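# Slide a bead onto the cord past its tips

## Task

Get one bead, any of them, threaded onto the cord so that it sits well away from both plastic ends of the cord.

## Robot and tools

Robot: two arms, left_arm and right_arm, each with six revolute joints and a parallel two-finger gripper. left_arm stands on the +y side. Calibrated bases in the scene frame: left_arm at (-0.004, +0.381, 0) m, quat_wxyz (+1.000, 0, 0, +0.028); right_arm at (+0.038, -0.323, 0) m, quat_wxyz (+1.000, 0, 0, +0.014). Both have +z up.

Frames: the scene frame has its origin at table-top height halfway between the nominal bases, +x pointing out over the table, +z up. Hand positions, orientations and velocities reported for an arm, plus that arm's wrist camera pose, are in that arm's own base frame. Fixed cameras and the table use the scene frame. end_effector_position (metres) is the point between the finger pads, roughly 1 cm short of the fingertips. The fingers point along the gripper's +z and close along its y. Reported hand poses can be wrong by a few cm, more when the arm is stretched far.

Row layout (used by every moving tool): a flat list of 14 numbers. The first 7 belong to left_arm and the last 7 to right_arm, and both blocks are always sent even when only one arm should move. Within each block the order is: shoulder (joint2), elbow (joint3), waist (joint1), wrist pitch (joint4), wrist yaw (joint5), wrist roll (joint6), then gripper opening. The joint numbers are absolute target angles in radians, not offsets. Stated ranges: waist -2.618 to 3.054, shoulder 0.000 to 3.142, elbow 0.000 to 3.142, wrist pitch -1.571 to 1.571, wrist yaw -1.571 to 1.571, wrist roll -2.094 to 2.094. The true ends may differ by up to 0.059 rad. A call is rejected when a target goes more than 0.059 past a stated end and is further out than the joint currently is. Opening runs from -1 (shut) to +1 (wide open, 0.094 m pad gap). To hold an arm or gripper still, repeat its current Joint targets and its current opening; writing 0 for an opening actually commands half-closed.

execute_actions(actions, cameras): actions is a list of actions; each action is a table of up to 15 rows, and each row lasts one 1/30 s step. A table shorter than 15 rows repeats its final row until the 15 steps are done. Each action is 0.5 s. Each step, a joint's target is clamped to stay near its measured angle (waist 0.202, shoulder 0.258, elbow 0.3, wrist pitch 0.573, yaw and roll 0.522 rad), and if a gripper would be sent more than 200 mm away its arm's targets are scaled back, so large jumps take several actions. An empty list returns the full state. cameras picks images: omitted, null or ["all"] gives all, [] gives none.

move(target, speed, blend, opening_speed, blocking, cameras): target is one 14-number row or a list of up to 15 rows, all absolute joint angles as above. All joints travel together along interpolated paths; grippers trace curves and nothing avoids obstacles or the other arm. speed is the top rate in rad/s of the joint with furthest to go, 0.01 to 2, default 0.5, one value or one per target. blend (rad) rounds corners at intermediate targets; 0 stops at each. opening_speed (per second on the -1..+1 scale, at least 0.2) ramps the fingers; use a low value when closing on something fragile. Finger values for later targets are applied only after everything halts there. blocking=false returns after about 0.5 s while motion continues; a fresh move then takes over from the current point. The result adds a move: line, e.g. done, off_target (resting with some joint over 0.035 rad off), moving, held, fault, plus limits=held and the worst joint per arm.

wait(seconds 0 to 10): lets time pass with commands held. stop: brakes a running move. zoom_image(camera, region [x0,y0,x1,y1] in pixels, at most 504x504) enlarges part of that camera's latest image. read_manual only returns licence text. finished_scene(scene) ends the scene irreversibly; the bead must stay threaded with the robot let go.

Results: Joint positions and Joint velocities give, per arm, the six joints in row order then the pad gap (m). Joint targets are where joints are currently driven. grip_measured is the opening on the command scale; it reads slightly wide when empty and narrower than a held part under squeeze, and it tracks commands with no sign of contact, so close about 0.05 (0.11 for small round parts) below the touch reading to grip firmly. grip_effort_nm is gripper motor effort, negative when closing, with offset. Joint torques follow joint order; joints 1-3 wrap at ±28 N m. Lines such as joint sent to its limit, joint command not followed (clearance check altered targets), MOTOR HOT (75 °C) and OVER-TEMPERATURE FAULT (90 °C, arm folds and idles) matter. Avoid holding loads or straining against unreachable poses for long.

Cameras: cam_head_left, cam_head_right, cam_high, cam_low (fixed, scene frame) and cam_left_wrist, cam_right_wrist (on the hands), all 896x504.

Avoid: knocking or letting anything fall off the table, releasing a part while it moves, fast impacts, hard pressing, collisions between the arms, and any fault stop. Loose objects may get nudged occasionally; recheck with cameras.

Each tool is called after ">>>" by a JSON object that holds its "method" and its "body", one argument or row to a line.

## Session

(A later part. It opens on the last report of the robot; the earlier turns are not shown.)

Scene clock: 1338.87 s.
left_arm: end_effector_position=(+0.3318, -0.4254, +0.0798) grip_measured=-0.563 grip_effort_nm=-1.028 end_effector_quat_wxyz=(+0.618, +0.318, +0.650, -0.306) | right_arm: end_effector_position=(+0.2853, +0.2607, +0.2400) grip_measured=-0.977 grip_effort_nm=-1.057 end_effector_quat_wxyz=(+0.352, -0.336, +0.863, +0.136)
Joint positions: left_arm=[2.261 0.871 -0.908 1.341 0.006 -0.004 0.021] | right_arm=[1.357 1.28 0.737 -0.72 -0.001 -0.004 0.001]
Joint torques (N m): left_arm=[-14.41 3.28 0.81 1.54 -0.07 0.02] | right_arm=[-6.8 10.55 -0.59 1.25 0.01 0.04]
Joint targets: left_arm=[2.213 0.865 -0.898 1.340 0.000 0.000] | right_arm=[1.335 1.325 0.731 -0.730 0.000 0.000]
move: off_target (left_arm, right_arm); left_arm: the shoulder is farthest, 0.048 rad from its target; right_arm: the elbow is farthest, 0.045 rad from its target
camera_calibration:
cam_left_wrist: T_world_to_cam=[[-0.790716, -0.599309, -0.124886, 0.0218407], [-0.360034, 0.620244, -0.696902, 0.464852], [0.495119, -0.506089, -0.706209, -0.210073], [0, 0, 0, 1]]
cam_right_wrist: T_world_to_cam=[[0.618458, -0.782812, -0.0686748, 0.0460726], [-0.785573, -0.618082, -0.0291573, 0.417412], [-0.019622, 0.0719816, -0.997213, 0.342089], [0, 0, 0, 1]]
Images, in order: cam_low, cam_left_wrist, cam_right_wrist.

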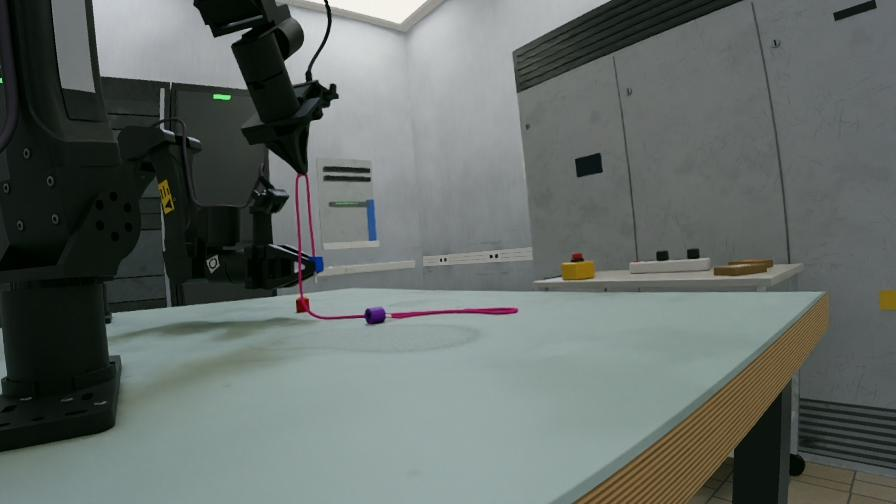

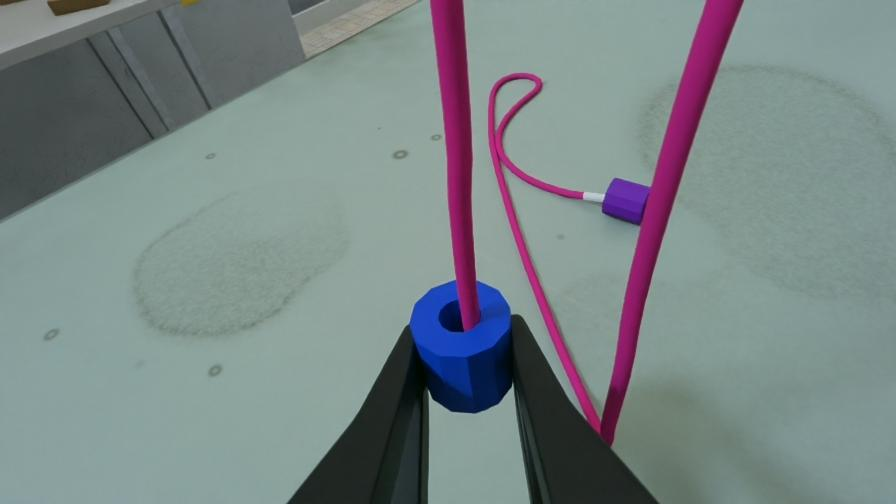

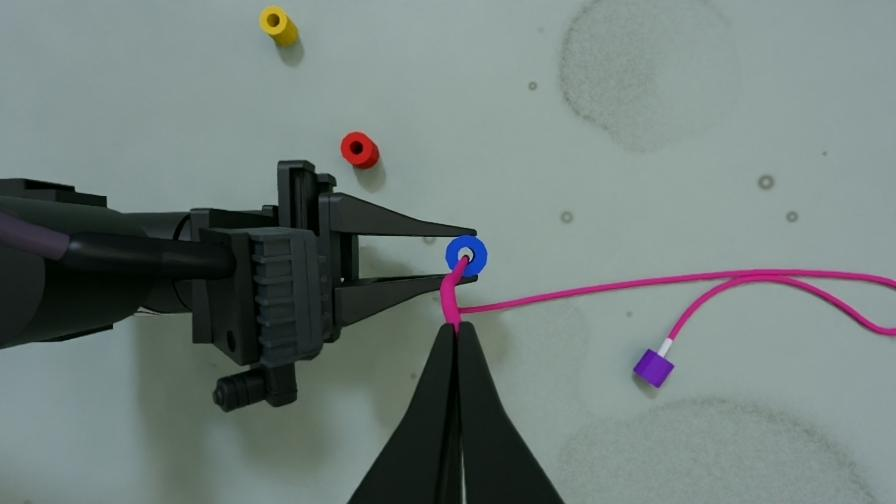

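>>> {"method": "move", "body": {
  "target": [
    [2.213, 0.865, -0.898, 1.340, 0.0, 0.0, -0.7, 1.320, 0.979, 0.731, -0.414, 0.0, 0.0, -1.0],
    [2.427, 0.900, -0.898, 1.529, 0.0, 0.0, -0.7, 1.350, 0.858, 0.731, -0.267, 0.0, 0.0, -1.0]
  ],
  "speed": 0.15,
  "cameras": ["cam_right_wrist","cam_left_wrist","cam_low"]
}}

>>> {"method": "zoom_image", "body": {
  "camera": "cam_low",
  "region": [250, 200, 420, 345]
}}

Scene clock: 1373.97 s.
left_arm: end_effector_position=(+0.3294, -0.4222, +0.0500) grip_measured=-0.563 grip_effort_nm=-1.028 end_effector_quat_wxyz=(+0.629, +0.313, +0.640, -0.311) | right_arm: end_effector_position=(+0.2855, +0.2609, +0.1444) grip_measured=-0.977 grip_effort_nm=-1.053 end_effector_quat_wxyz=(+0.363, -0.334, +0.858, +0.140)
Joint positions: left_arm=[2.405 0.881 -0.908 1.508 0.006 -0.004 0.021] | right_arm=[1.354 0.878 0.737 -0.295 -0.001 -0.004 0.001]
Joint torques (N m): left_arm=[-8.58 4.59 0.81 1.77 -0.07 0.02] | right_arm=[-5.3 5.52 -0.53 1.67 0 0.05]
Joint targets: left_arm=[2.427 0.900 -0.898 1.529 0.000 0.000] | right_arm=[1.350 0.858 0.731 -0.267 0.000 0.000]
move: done
camera_calibration:
cam_left_wrist: T_world_to_cam=[[-0.788192, -0.602545, -0.125272, 0.0158802], [-0.345739, 0.601919, -0.719832, 0.429929], [0.509134, -0.524054, -0.682751, -0.241728], [0, 0, 0, 1]]
cam_right_wrist: T_world_to_cam=[[0.619793, -0.781599, -0.0704263, 0.0390813], [-0.784765, -0.617348, -0.0550092, 0.41821], [-0.000482361, 0.0893624, -0.995999, 0.236573], [0, 0, 0, 1]]
Images, in order: cam_low, cam_left_wrist, cam_right_wrist.

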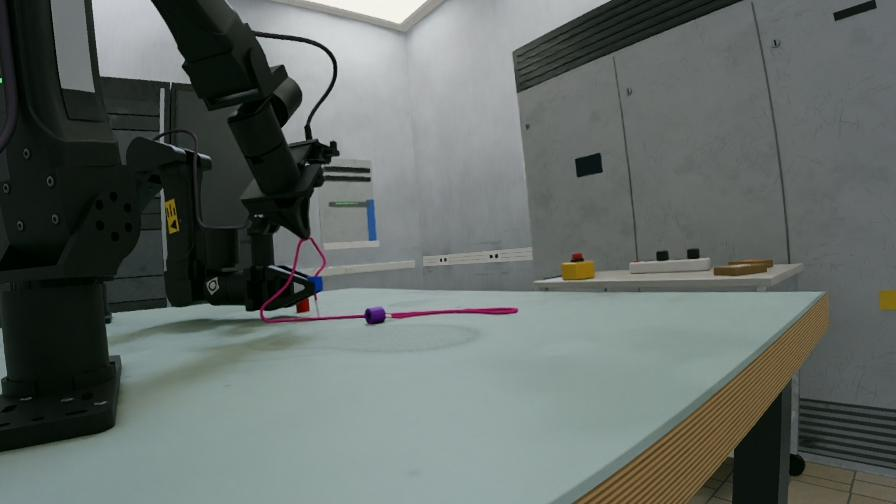

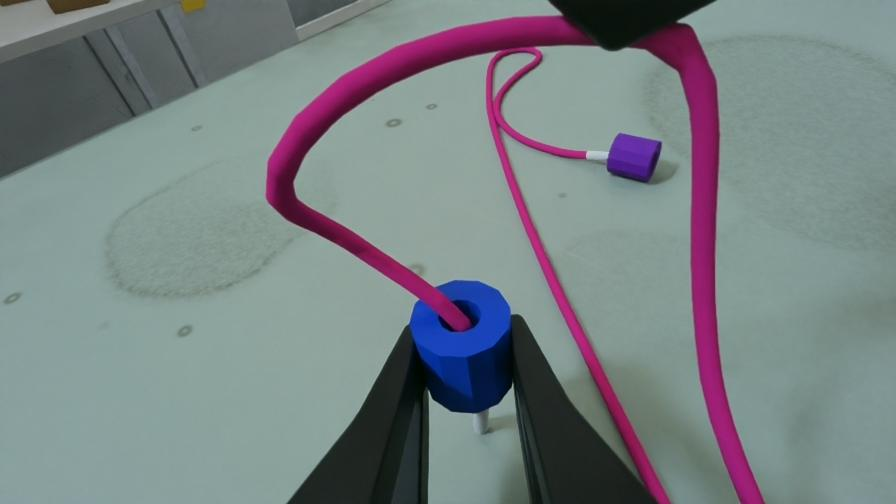

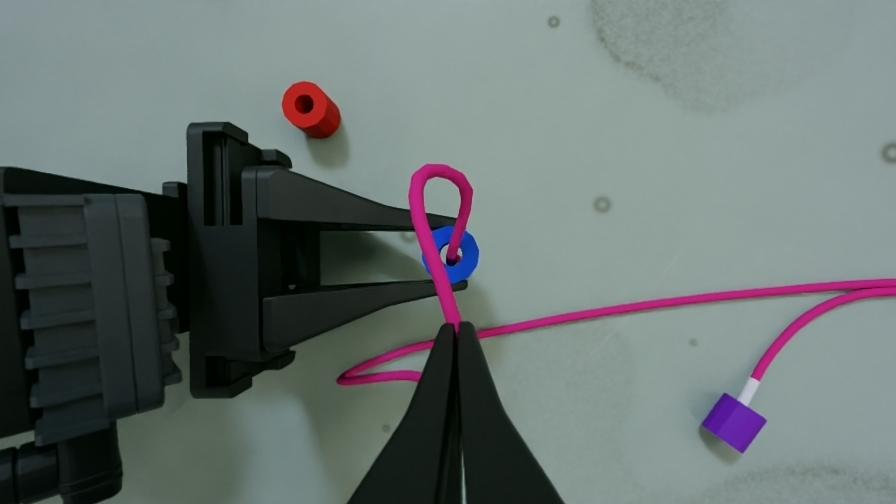

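Scaled by 2.965 from the camera's 896x504 image, which has a finer 1280x720 frame.

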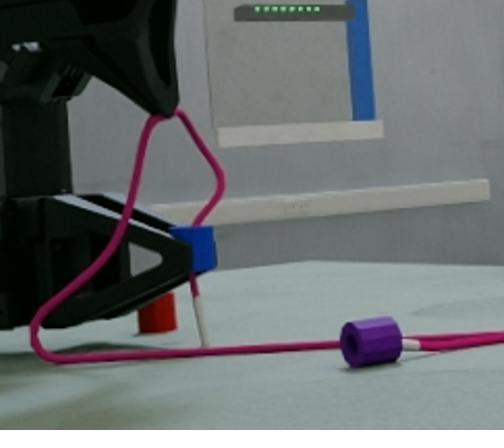

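>>> {"method": "move", "body": {
  "target": [2.085, 0.572, -0.898, 1.555, 0.0, 0.0, -0.7, 1.365, 1.270, 0.890, -0.660, 0.0, 0.0, -1.0],
  "speed": 0.12,
  "cameras": ["cam_right_wrist","cam_left_wrist","cam_low"]
}}

>>> {"method": "zoom_image", "body": {
  "camera": "cam_low",
  "region": [220, 170, 390, 335]
}}

Scene clock: 1424.37 s.
left_arm: end_effector_position=(+0.2911, -0.3732, +0.0964) grip_measured=-0.563 grip_effort_nm=-1.028 end_effector_quat_wxyz=(+0.630, +0.313, +0.639, -0.311) | right_arm: end_effector_position=(+0.2476, +0.3023, +0.2300) grip_measured=-0.977 grip_effort_nm=-1.057 end_effector_quat_wxyz=(+0.349, -0.395, +0.834, +0.165)
Joint positions: left_arm=[2.126 0.578 -0.908 1.536 0.006 -0.004 0.021] | right_arm=[1.354 1.225 0.881 -0.65 -0.001 -0.004 0.001]
Joint torques (N m): left_arm=[-11.84 2.55 0.81 1.72 -0.07 0.02] | right_arm=[-4.22 10.63 0.79 1.3 0 0.04]
Joint targets: left_arm=[2.085 0.572 -0.898 1.555 0.000 0.000] | right_arm=[1.365 1.270 0.890 -0.660 0.000 0.000]
move: off_target (left_arm, right_arm); left_arm: the shoulder is farthest, 0.041 rad from its target; right_arm: the elbow is farthest, 0.045 rad from its target
camera_calibration:
cam_left_wrist: T_world_to_cam=[[-0.787898, -0.602921, -0.125308, 0.0208688], [-0.344047, 0.59975, -0.722448, 0.419522], [0.510733, -0.526104, -0.679975, -0.166304], [0, 0, 0, 1]]
cam_right_wrist: T_world_to_cam=[[0.725318, -0.684857, -0.0698904, 0.0454684], [-0.688168, -0.724025, -0.0470287, 0.42523], [-0.0183945, 0.0822071, -0.996446, 0.324747], [0, 0, 0, 1]]
Images, in order: cam_low, cam_left_wrist, cam_right_wrist.

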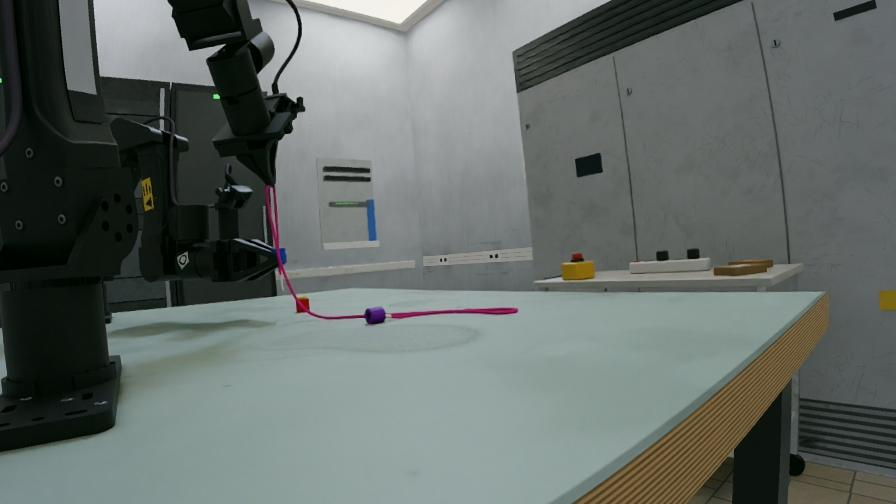

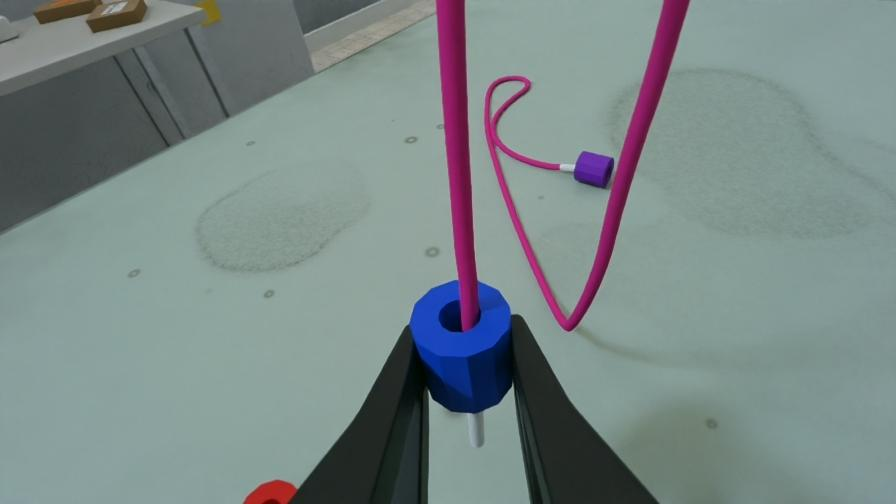

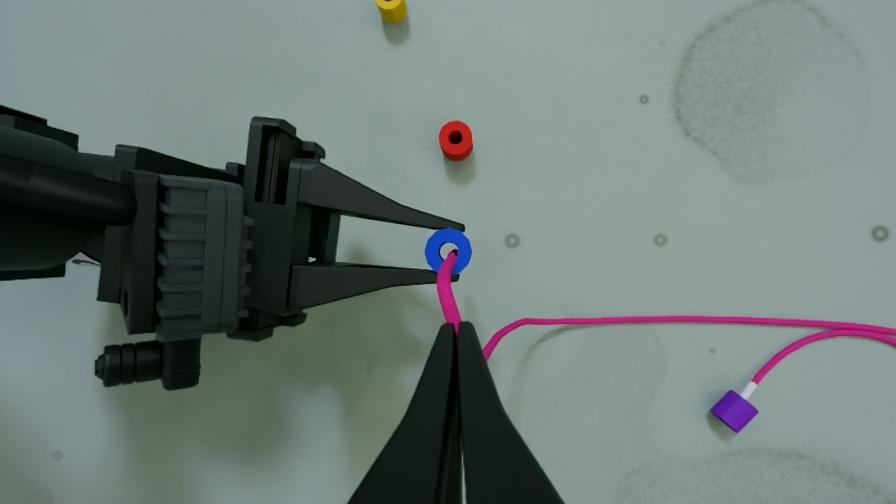

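Scaled by 2.965 from the camera's 896x504 image, which has a finer 1280x720 frame.

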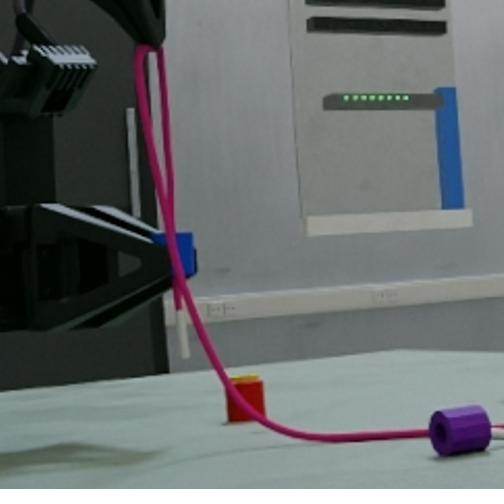

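>>> {"method": "move", "body": {
  "target": [
    [2.085, 0.572, -0.898, 1.555, 0.0, 0.0, -0.7, 1.330, 1.084, 0.890, -0.512, 0.0, 0.0, -1.0],
    [2.427, 0.900, -0.898, 1.495, 0.0, 0.0, -0.7, 1.345, 0.897, 0.729, -0.324, 0.0, 0.0, -1.0]
  ],
  "speed": 0.1,
  "cameras": ["cam_right_wrist","cam_left_wrist","cam_low"]
}}

>>> {"method": "zoom_image", "body": {
  "camera": "cam_low",
  "region": [220, 180, 390, 345]
}}

Scene clock: 1445.13 s.
left_arm: end_effector_position=(+0.3295, -0.4224, +0.0477) grip_measured=-0.563 grip_effort_nm=-1.023 end_effector_quat_wxyz=(+0.625, +0.315, +0.644, -0.309) | right_arm: end_effector_position=(+0.2847, +0.2602, +0.1509) grip_measured=-0.977 grip_effort_nm=-1.053 end_effector_quat_wxyz=(+0.356, -0.335, +0.862, +0.137)
Joint positions: left_arm=[2.404 0.882 -0.908 1.495 0.006 -0.004 0.021] | right_arm=[1.354 0.918 0.737 -0.352 -0.001 -0.004 0.001]
Joint torques (N m): left_arm=[-8.47 4.57 0.83 1.56 -0.07 0.03] | right_arm=[-5.7 5.56 -0.72 1.62 0.02 0.05]
Joint targets: left_arm=[2.427 0.900 -0.898 1.495 0.000 0.000] | right_arm=[1.345 0.897 0.729 -0.324 0.000 0.000]
move: done
camera_calibration:
cam_left_wrist: T_world_to_cam=[[-0.789044, -0.601452, -0.125157, 0.0163324], [-0.350611, 0.608165, -0.712185, 0.432314], [0.504461, -0.518064, -0.690745, -0.238999], [0, 0, 0, 1]]
cam_right_wrist: T_world_to_cam=[[0.618867, -0.78244, -0.0692207, 0.0397735], [-0.785376, -0.617903, -0.0371439, 0.415182], [-0.0137088, 0.0773514, -0.99691, 0.250149], [0, 0, 0, 1]]
Images, in order: cam_low, cam_left_wrist, cam_right_wrist.

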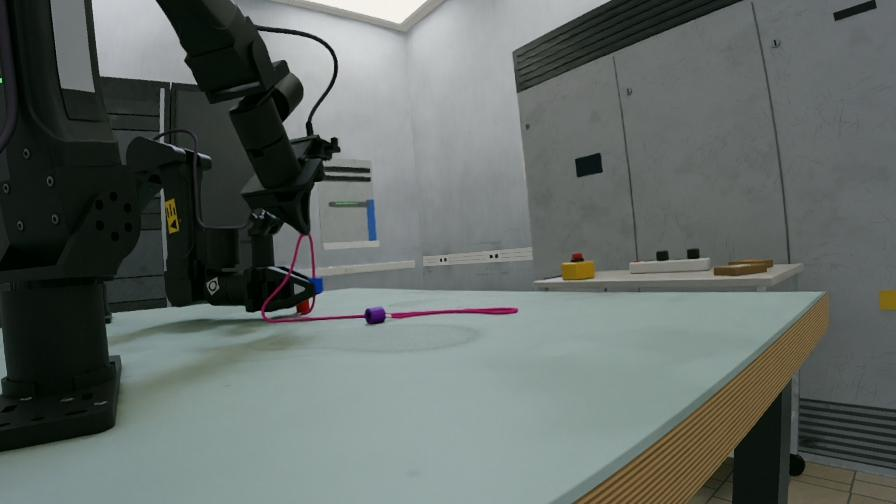

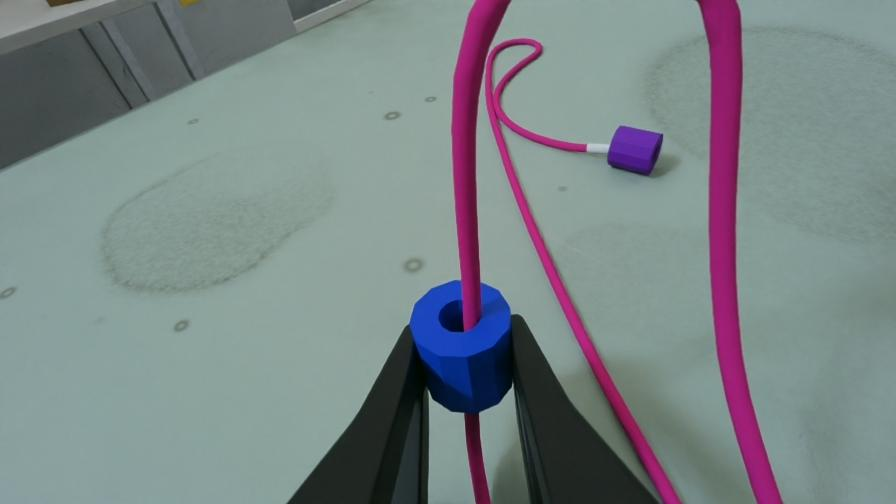

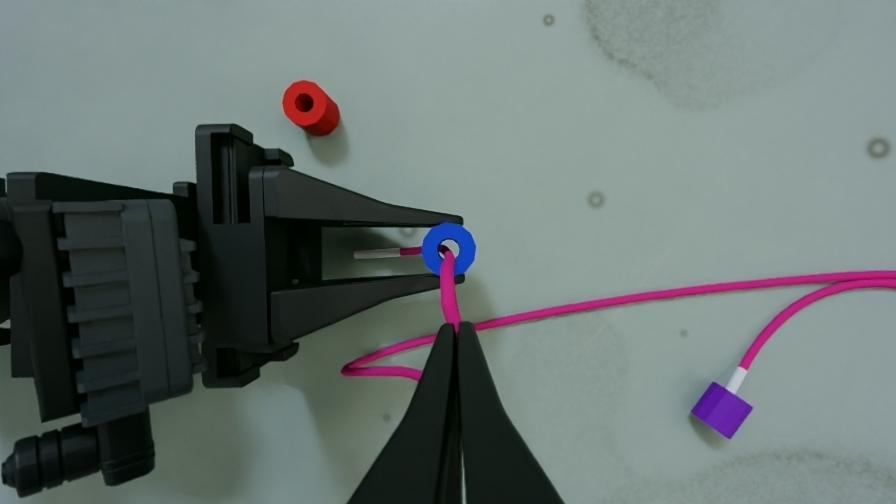

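Scaled by 2.965 from the camera's 896x504 image, which has a finer 1280x720 frame.

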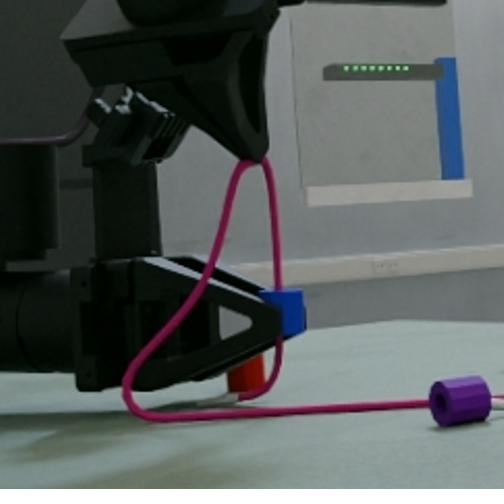

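>>> {"method": "move", "body": {
  "target": [
    [2.427, 0.900, -0.898, 1.495, 0.0, 0.0, -0.7, 1.385, 0.791, 0.729, -0.325, 0.0, 0.0, -1.0],
    [2.427, 0.900, -0.898, 1.495, 0.0, 0.0, -0.7, 1.567, 0.685, 0.729, -0.095, 0.0, 0.0, -1.0]
  ],
  "speed": 0.15,
  "cameras": ["cam_right_wrist","cam_left_wrist","cam_low"]
}}

>>> {"method": "zoom_image", "body": {
  "camera": "cam_low",
  "region": [220, 230, 390, 345]
}}

Scene clock: 1461.77 s.
left_arm: end_effector_position=(+0.3295, -0.4224, +0.0477) grip_measured=-0.563 grip_effort_nm=-1.028 end_effector_quat_wxyz=(+0.625, +0.315, +0.644, -0.309) | right_arm: end_effector_position=(+0.2668, +0.2440, +0.0314) grip_measured=-0.988 grip_effort_nm=-0.686 end_effector_quat_wxyz=(+0.273, -0.346, +0.891, +0.106)
Joint positions: left_arm=[2.404 0.882 -0.908 1.495 0.006 -0.004 0.021] | right_arm=[1.557 0.702 0.737 -0.122 -0.001 -0.004 0.001]
Joint torques (N m): left_arm=[-8.5 4.57 0.84 1.56 -0.08 0.03] | right_arm=[-5 4.68 -0.75 1.38 -0.01 0.05]
Joint targets: left_arm=[2.427 0.900 -0.898 1.495 0.000 0.000] | right_arm=[1.567 0.685 0.729 -0.095 0.000 0.000]
move: done
camera_calibration:
cam_left_wrist: T_world_to_cam=[[-0.789044, -0.601452, -0.125157, 0.0163324], [-0.350611, 0.608165, -0.712185, 0.432314], [0.504461, -0.518064, -0.690745, -0.238999], [0, 0, 0, 1]]
cam_right_wrist: T_world_to_cam=[[0.610187, -0.790322, -0.0553427, 0.0336581], [-0.777548, -0.610794, 0.1495, 0.376933], [-0.151956, -0.0481917, -0.987212, 0.199186], [0, 0, 0, 1]]
Images, in order: cam_low, cam_left_wrist, cam_right_wrist.

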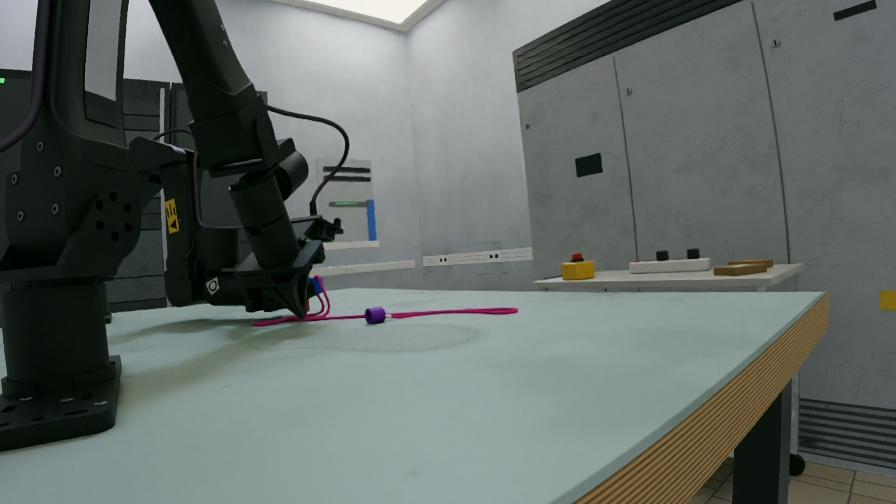

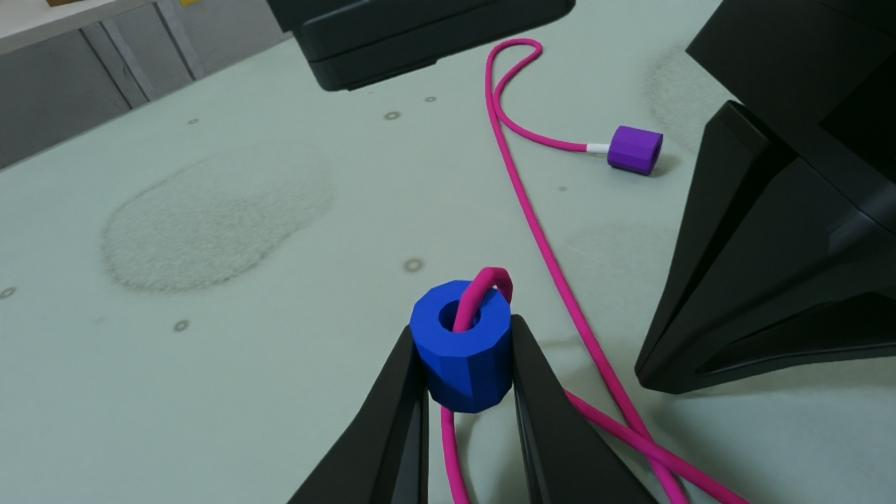

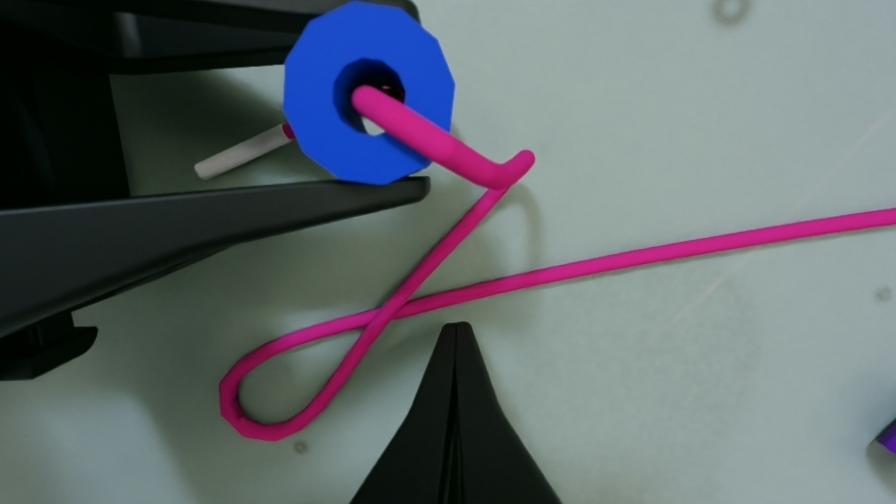

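Scaled by 2.965 from the camera's 896x504 image, which has a finer 1280x720 frame.

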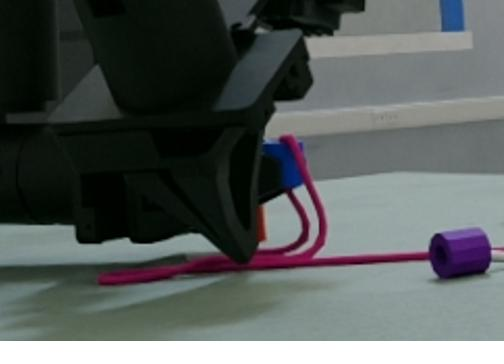

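>>> {"method": "move", "body": {
  "target": [2.427, 0.900, -0.898, 1.495, 0.0, 0.0, -0.7, 0.980, 0.700, 0.729, -0.665, 0.0, 0.0, -1.0],
  "speed": 0.4,
  "cameras": ["cam_left_wrist","cam_low","cam_right_wrist"]
}}

>>> {"method": "move", "body": {
  "target": [
    [2.131, 0.89, -0.898, 0.89, 0.0, 0.0, -0.7, 0.980, 0.700, 0.729, -0.665, 0.0, 0.0, -1.0],
    [2.007, 1.101, -0.898, 0.207, 0.0, 0.0, -0.7, 0.980, 0.700, 0.729, -0.665, 0.0, 0.0, -1.0],
    [2.098, 1.47, -0.898, -0.422, 0.0, 0.0, -0.7, 0.980, 0.700, 0.729, -0.665, 0.0, 0.0, -1.0],
    [2.36, 2.0, -0.898, -1.033, 0.0, 0.0, -0.7, 0.980, 0.700, 0.729, -0.665, 0.0, 0.0, -1.0]
  ],
  "speed": 0.3,
  "blend": 0.08
}}

Scene clock: 1509.87 s.
left_arm: end_effector_position=(+0.3295, -0.4224, +0.0477) grip_measured=-0.563 grip_effort_nm=-1.023 end_effector_quat_wxyz=(+0.625, +0.315, +0.644, -0.309) | right_arm: end_effector_position=(+0.2015, +0.1846, +0.1252) grip_measured=-0.988 grip_effort_nm=-0.686 end_effector_quat_wxyz=(+0.287, -0.345, +0.887, +0.111)
Joint positions: left_arm=[2.404 0.882 -0.908 1.495 0.006 -0.004 0.021] | right_arm=[0.995 0.702 0.737 -0.654 -0.001 -0.004 0.001]
Joint torques (N m): left_arm=[-8.47 4.56 0.84 1.56 -0.06 0.03] | right_arm=[-2.93 6.83 -0.77 1.04 0.01 0.04]
Joint targets: left_arm=[2.427 0.900 -0.898 1.495 0.000 0.000] | right_arm=[0.980 0.700 0.729 -0.665 0.000 0.000]
move: done
camera_calibration:
cam_left_wrist: T_world_to_cam=[[-0.789044, -0.601452, -0.125157, 0.0163324], [-0.350611, 0.608165, -0.712185, 0.432314], [0.504461, -0.518064, -0.690745, -0.238999], [0, 0, 0, 1]]
cam_right_wrist: T_world_to_cam=[[0.611432, -0.789191, -0.057686, 0.0316601], [-0.780517, -0.61349, 0.120093, 0.280626], [-0.130166, -0.0284037, -0.991085, 0.271478], [0, 0, 0, 1]]
Images, in order: cam_low, cam_left_wrist, cam_right_wrist.

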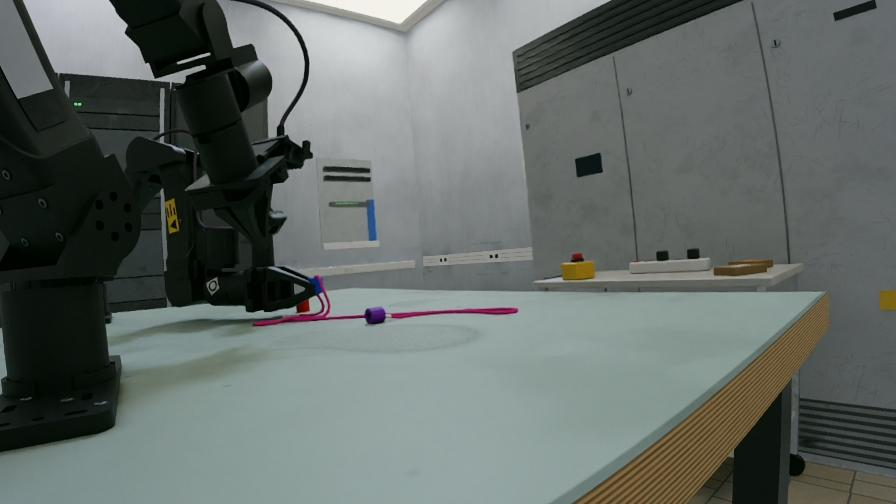

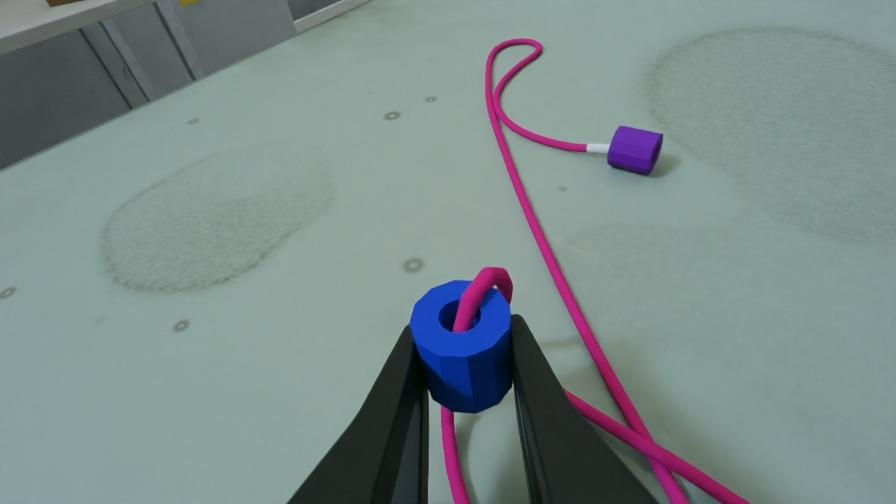

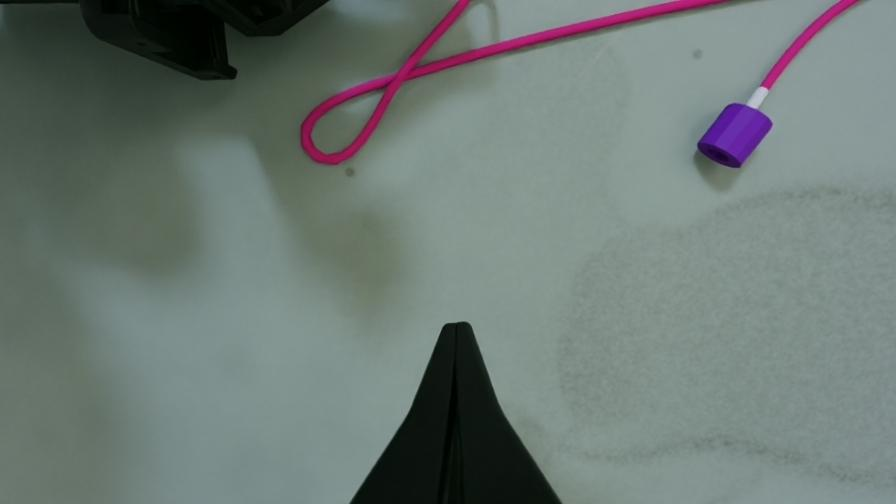

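Scene clock: 1518.97 s.
left_arm: end_effector_position=(+0.3060, -0.3917, +0.0337) grip_measured=-0.563 grip_effort_nm=-1.028 end_effector_quat_wxyz=(+0.080, +0.437, +0.895, -0.041) | right_arm: end_effector_position=(+0.2013, +0.1845, +0.1251) grip_measured=-0.988 grip_effort_nm=-0.691 end_effector_quat_wxyz=(+0.286, -0.345, +0.887, +0.111)
Joint positions: left_arm=[2.334 1.97 -0.908 -1.028 0.004 -0.001 0.021] | right_arm=[0.995 0.702 0.737 -0.655 -0.001 -0.004 0.001]
Joint torques (N m): left_arm=[-10.55 7.86 0.81 0.53 -0.05 0] | right_arm=[-2.91 6.78 -0.77 1.05 -0.01 0.05]
Joint targets: left_arm=[2.360 2.000 -0.898 -1.033 0.000 0.000] | right_arm=[0.980 0.700 0.729 -0.665 0.000 0.000]
move: done
camera_calibration:
cam_left_wrist: T_world_to_cam=[[-0.860288, -0.50952, -0.0171553, 0.0686549], [-0.438465, 0.72231, 0.534805, 0.424968], [-0.260103, 0.467608, -0.844801, 0.40433], [0, 0, 0, 1]]
cam_right_wrist: T_world_to_cam=[[0.611384, -0.789236, -0.0575968, 0.0316394], [-0.780415, -0.613398, 0.121226, 0.280238], [-0.131006, -0.0291662, -0.990952, 0.271579], [0, 0, 0, 1]]

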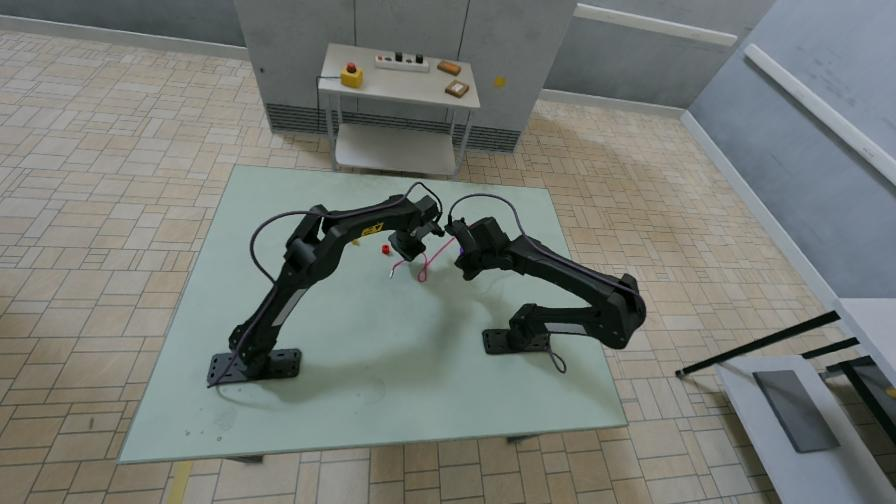

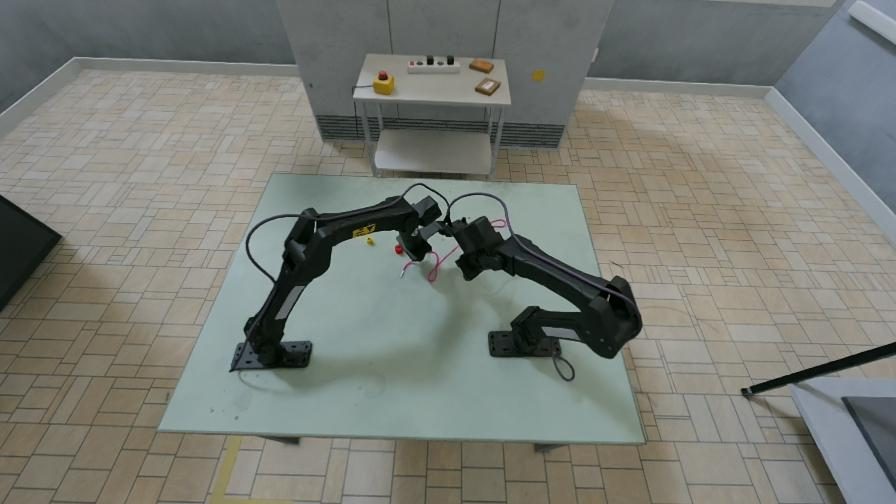

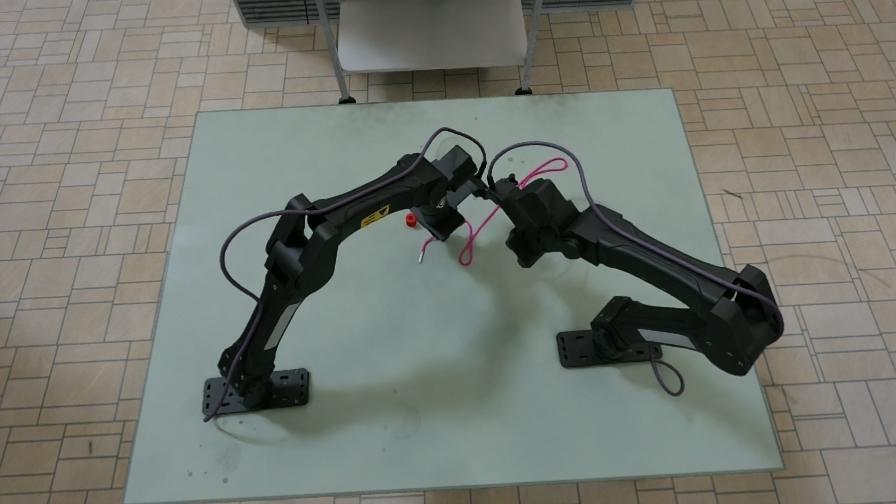

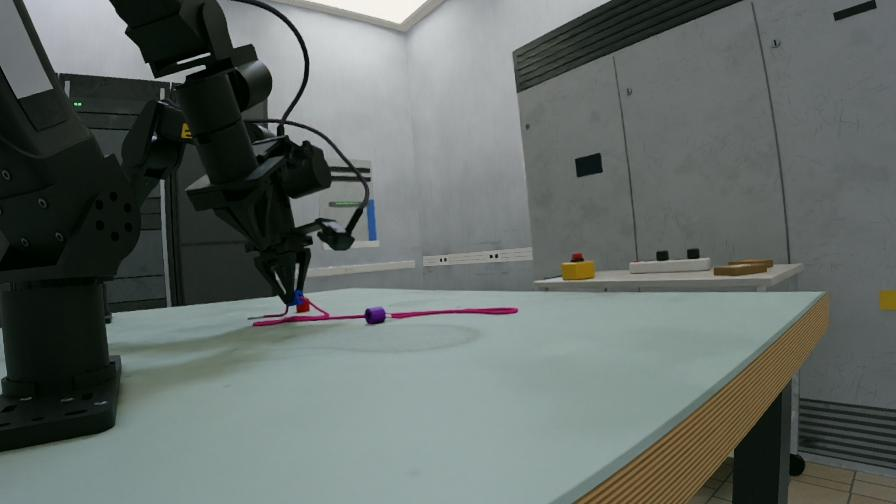

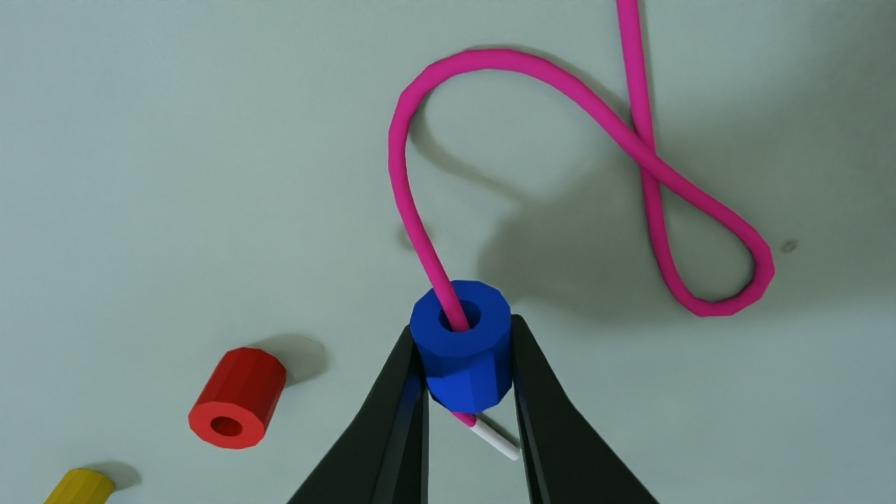

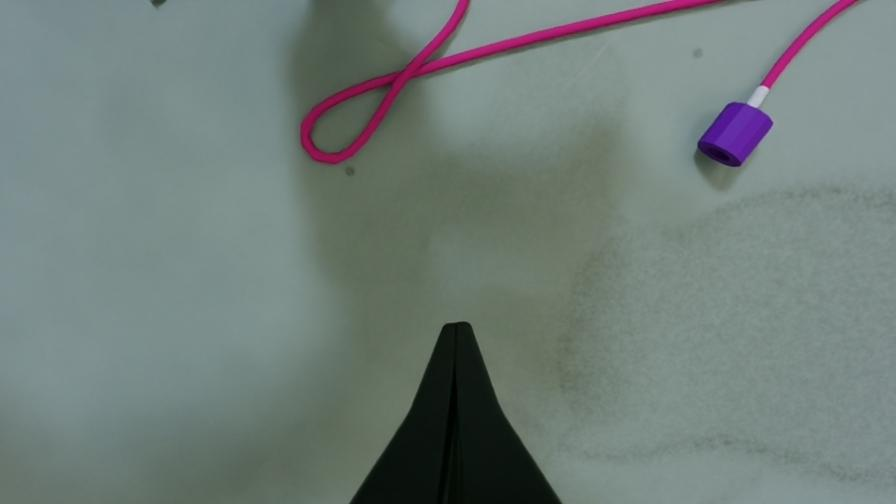

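>>> {"method": "zoom_image", "body": {
  "camera": "cam_low",
  "region": [230, 260, 390, 345]
}}

Scaled by 3.150 from the camera's 896x504 image, which has a finer 1280x720 frame.

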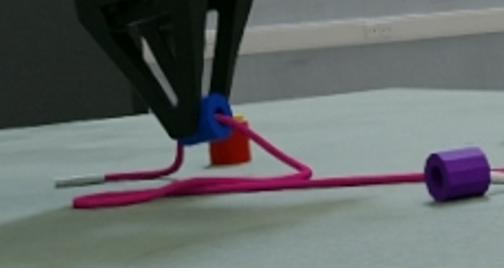

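>>> {"method": "move", "body": {
  "target": [2.373, 1.925, -0.898, -0.975, 0.0, 0.0, -0.7, 0.980, 0.700, 0.729, -0.665, 0.0, 0.0, -1.0],
  "speed": 0.1,
  "cameras": ["cam_left_wrist","cam_low"]
}}

>>> {"method": "zoom_image", "body": {
  "camera": "cam_low",
  "region": [230, 260, 390, 345]
}}

Scene clock: 1537.60 s.
left_arm: end_effector_position=(+0.3033, -0.3882, +0.0162) grip_measured=-0.563 grip_effort_nm=-1.028 end_effector_quat_wxyz=(+0.070, +0.437, +0.896, -0.037) | right_arm: end_effector_position=(+0.2013, +0.1845, +0.1251) grip_measured=-0.988 grip_effort_nm=-0.681 end_effector_quat_wxyz=(+0.286, -0.345, +0.887, +0.111)
Joint positions: left_arm=[2.349 1.93 -0.908 -0.992 0.004 -0.001 0.021] | right_arm=[0.995 0.702 0.737 -0.655 -0.001 -0.004 0.001]
Joint torques (N m): left_arm=[-10.74 5.12 0.83 0.72 -0.05 -0.01] | right_arm=[-2.85 6.86 -0.76 1.04 0 0.05]
Joint targets: left_arm=[2.373 1.925 -0.898 -0.975 0.000 0.000] | right_arm=[0.980 0.700 0.729 -0.665 0.000 0.000]
move: done
camera_calibration:
cam_left_wrist: T_world_to_cam=[[-0.860488, -0.509263, -0.014527, 0.0679184], [-0.43158, 0.713484, 0.551978, 0.424869], [-0.270737, 0.48124, -0.833732, 0.3956], [0, 0, 0, 1]]
Images, in order: cam_low, cam_left_wrist.

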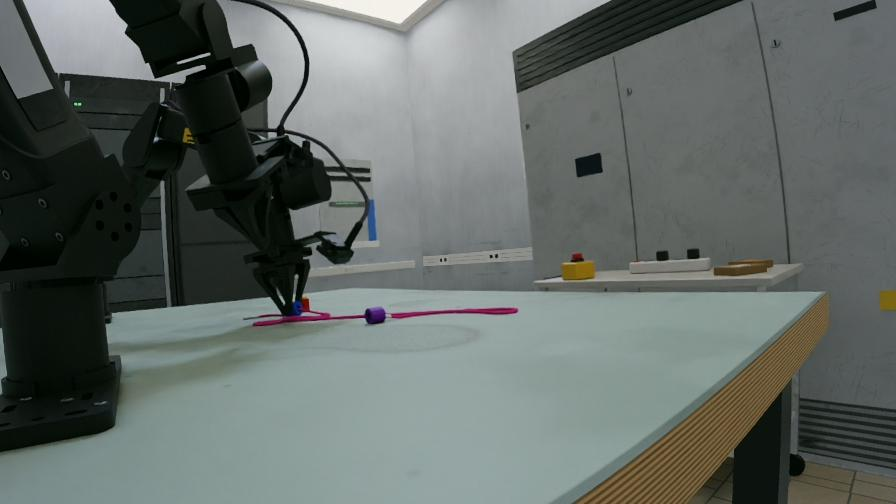

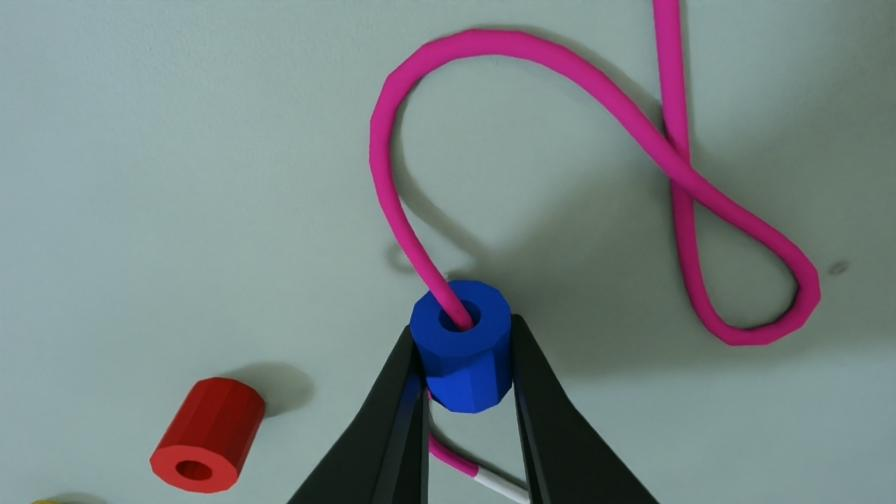

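Scaled by 3.150 from the camera's 896x504 image, which has a finer 1280x720 frame.

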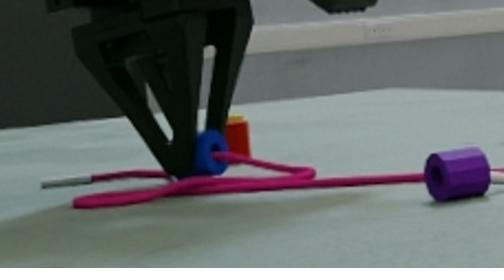

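>>> {"method": "move", "body": {
  "target": [2.383, 1.905, -0.898, -0.965, 0.0, 0.0, -0.7, 0.980, 0.700, 0.729, -0.665, 0.0, 0.0, -1.0],
  "speed": 0.1,
  "cameras": ["cam_left_wrist","cam_low"]
}}

>>> {"method": "zoom_image", "body": {
  "camera": "cam_low",
  "region": [230, 260, 390, 345]
}}

Scene clock: 1543.80 s.
left_arm: end_effector_position=(+0.3034, -0.3884, +0.0150) grip_measured=-0.563 grip_effort_nm=-1.033 end_effector_quat_wxyz=(+0.071, +0.437, +0.896, -0.037) | right_arm: end_effector_position=(+0.2013, +0.1845, +0.1251) grip_measured=-0.988 grip_effort_nm=-0.691 end_effector_quat_wxyz=(+0.286, -0.345, +0.887, +0.111)
Joint positions: left_arm=[2.349 1.925 -0.908 -0.986 0.004 -0.001 0.021] | right_arm=[0.995 0.702 0.737 -0.655 -0.001 -0.004 0.001]
Joint torques (N m): left_arm=[-9.88 4.01 0.81 0.75 -0.05 -0.01] | right_arm=[-2.91 6.78 -0.83 1.05 0 0.04]
Joint targets: left_arm=[2.383 1.905 -0.898 -0.965 0.000 0.000] | right_arm=[0.980 0.700 0.729 -0.665 0.000 0.000]
move: done
camera_calibration:
cam_left_wrist: T_world_to_cam=[[-0.860475, -0.509281, -0.0147219, 0.0679123], [-0.432098, 0.714147, 0.550713, 0.426072], [-0.269954, 0.480236, -0.834565, 0.39409], [0, 0, 0, 1]]
Images, in order: cam_low, cam_left_wrist.

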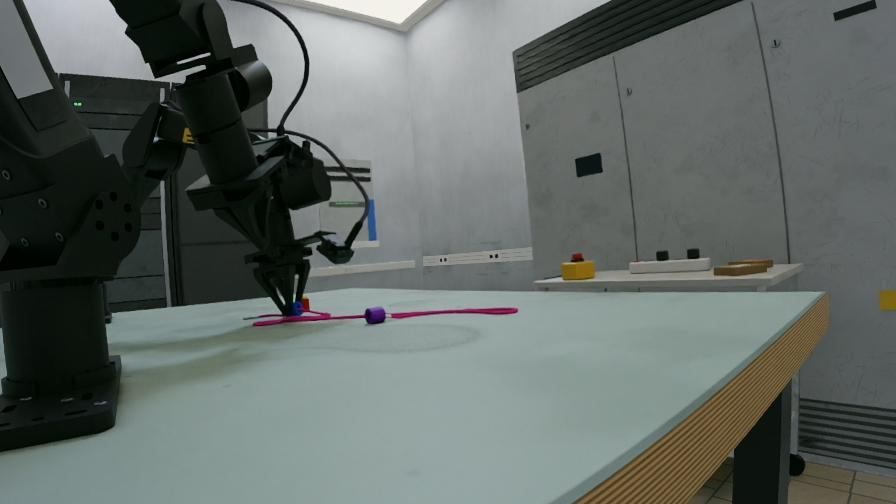

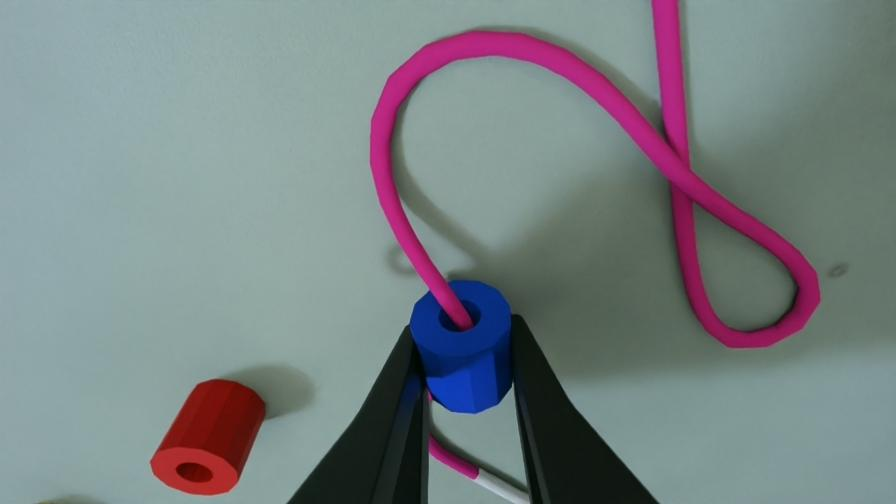

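Scaled by 3.150 from the camera's 896x504 image, which has a finer 1280x720 frame.

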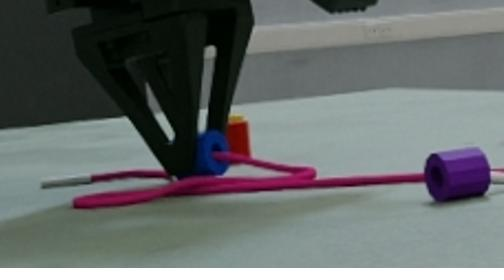

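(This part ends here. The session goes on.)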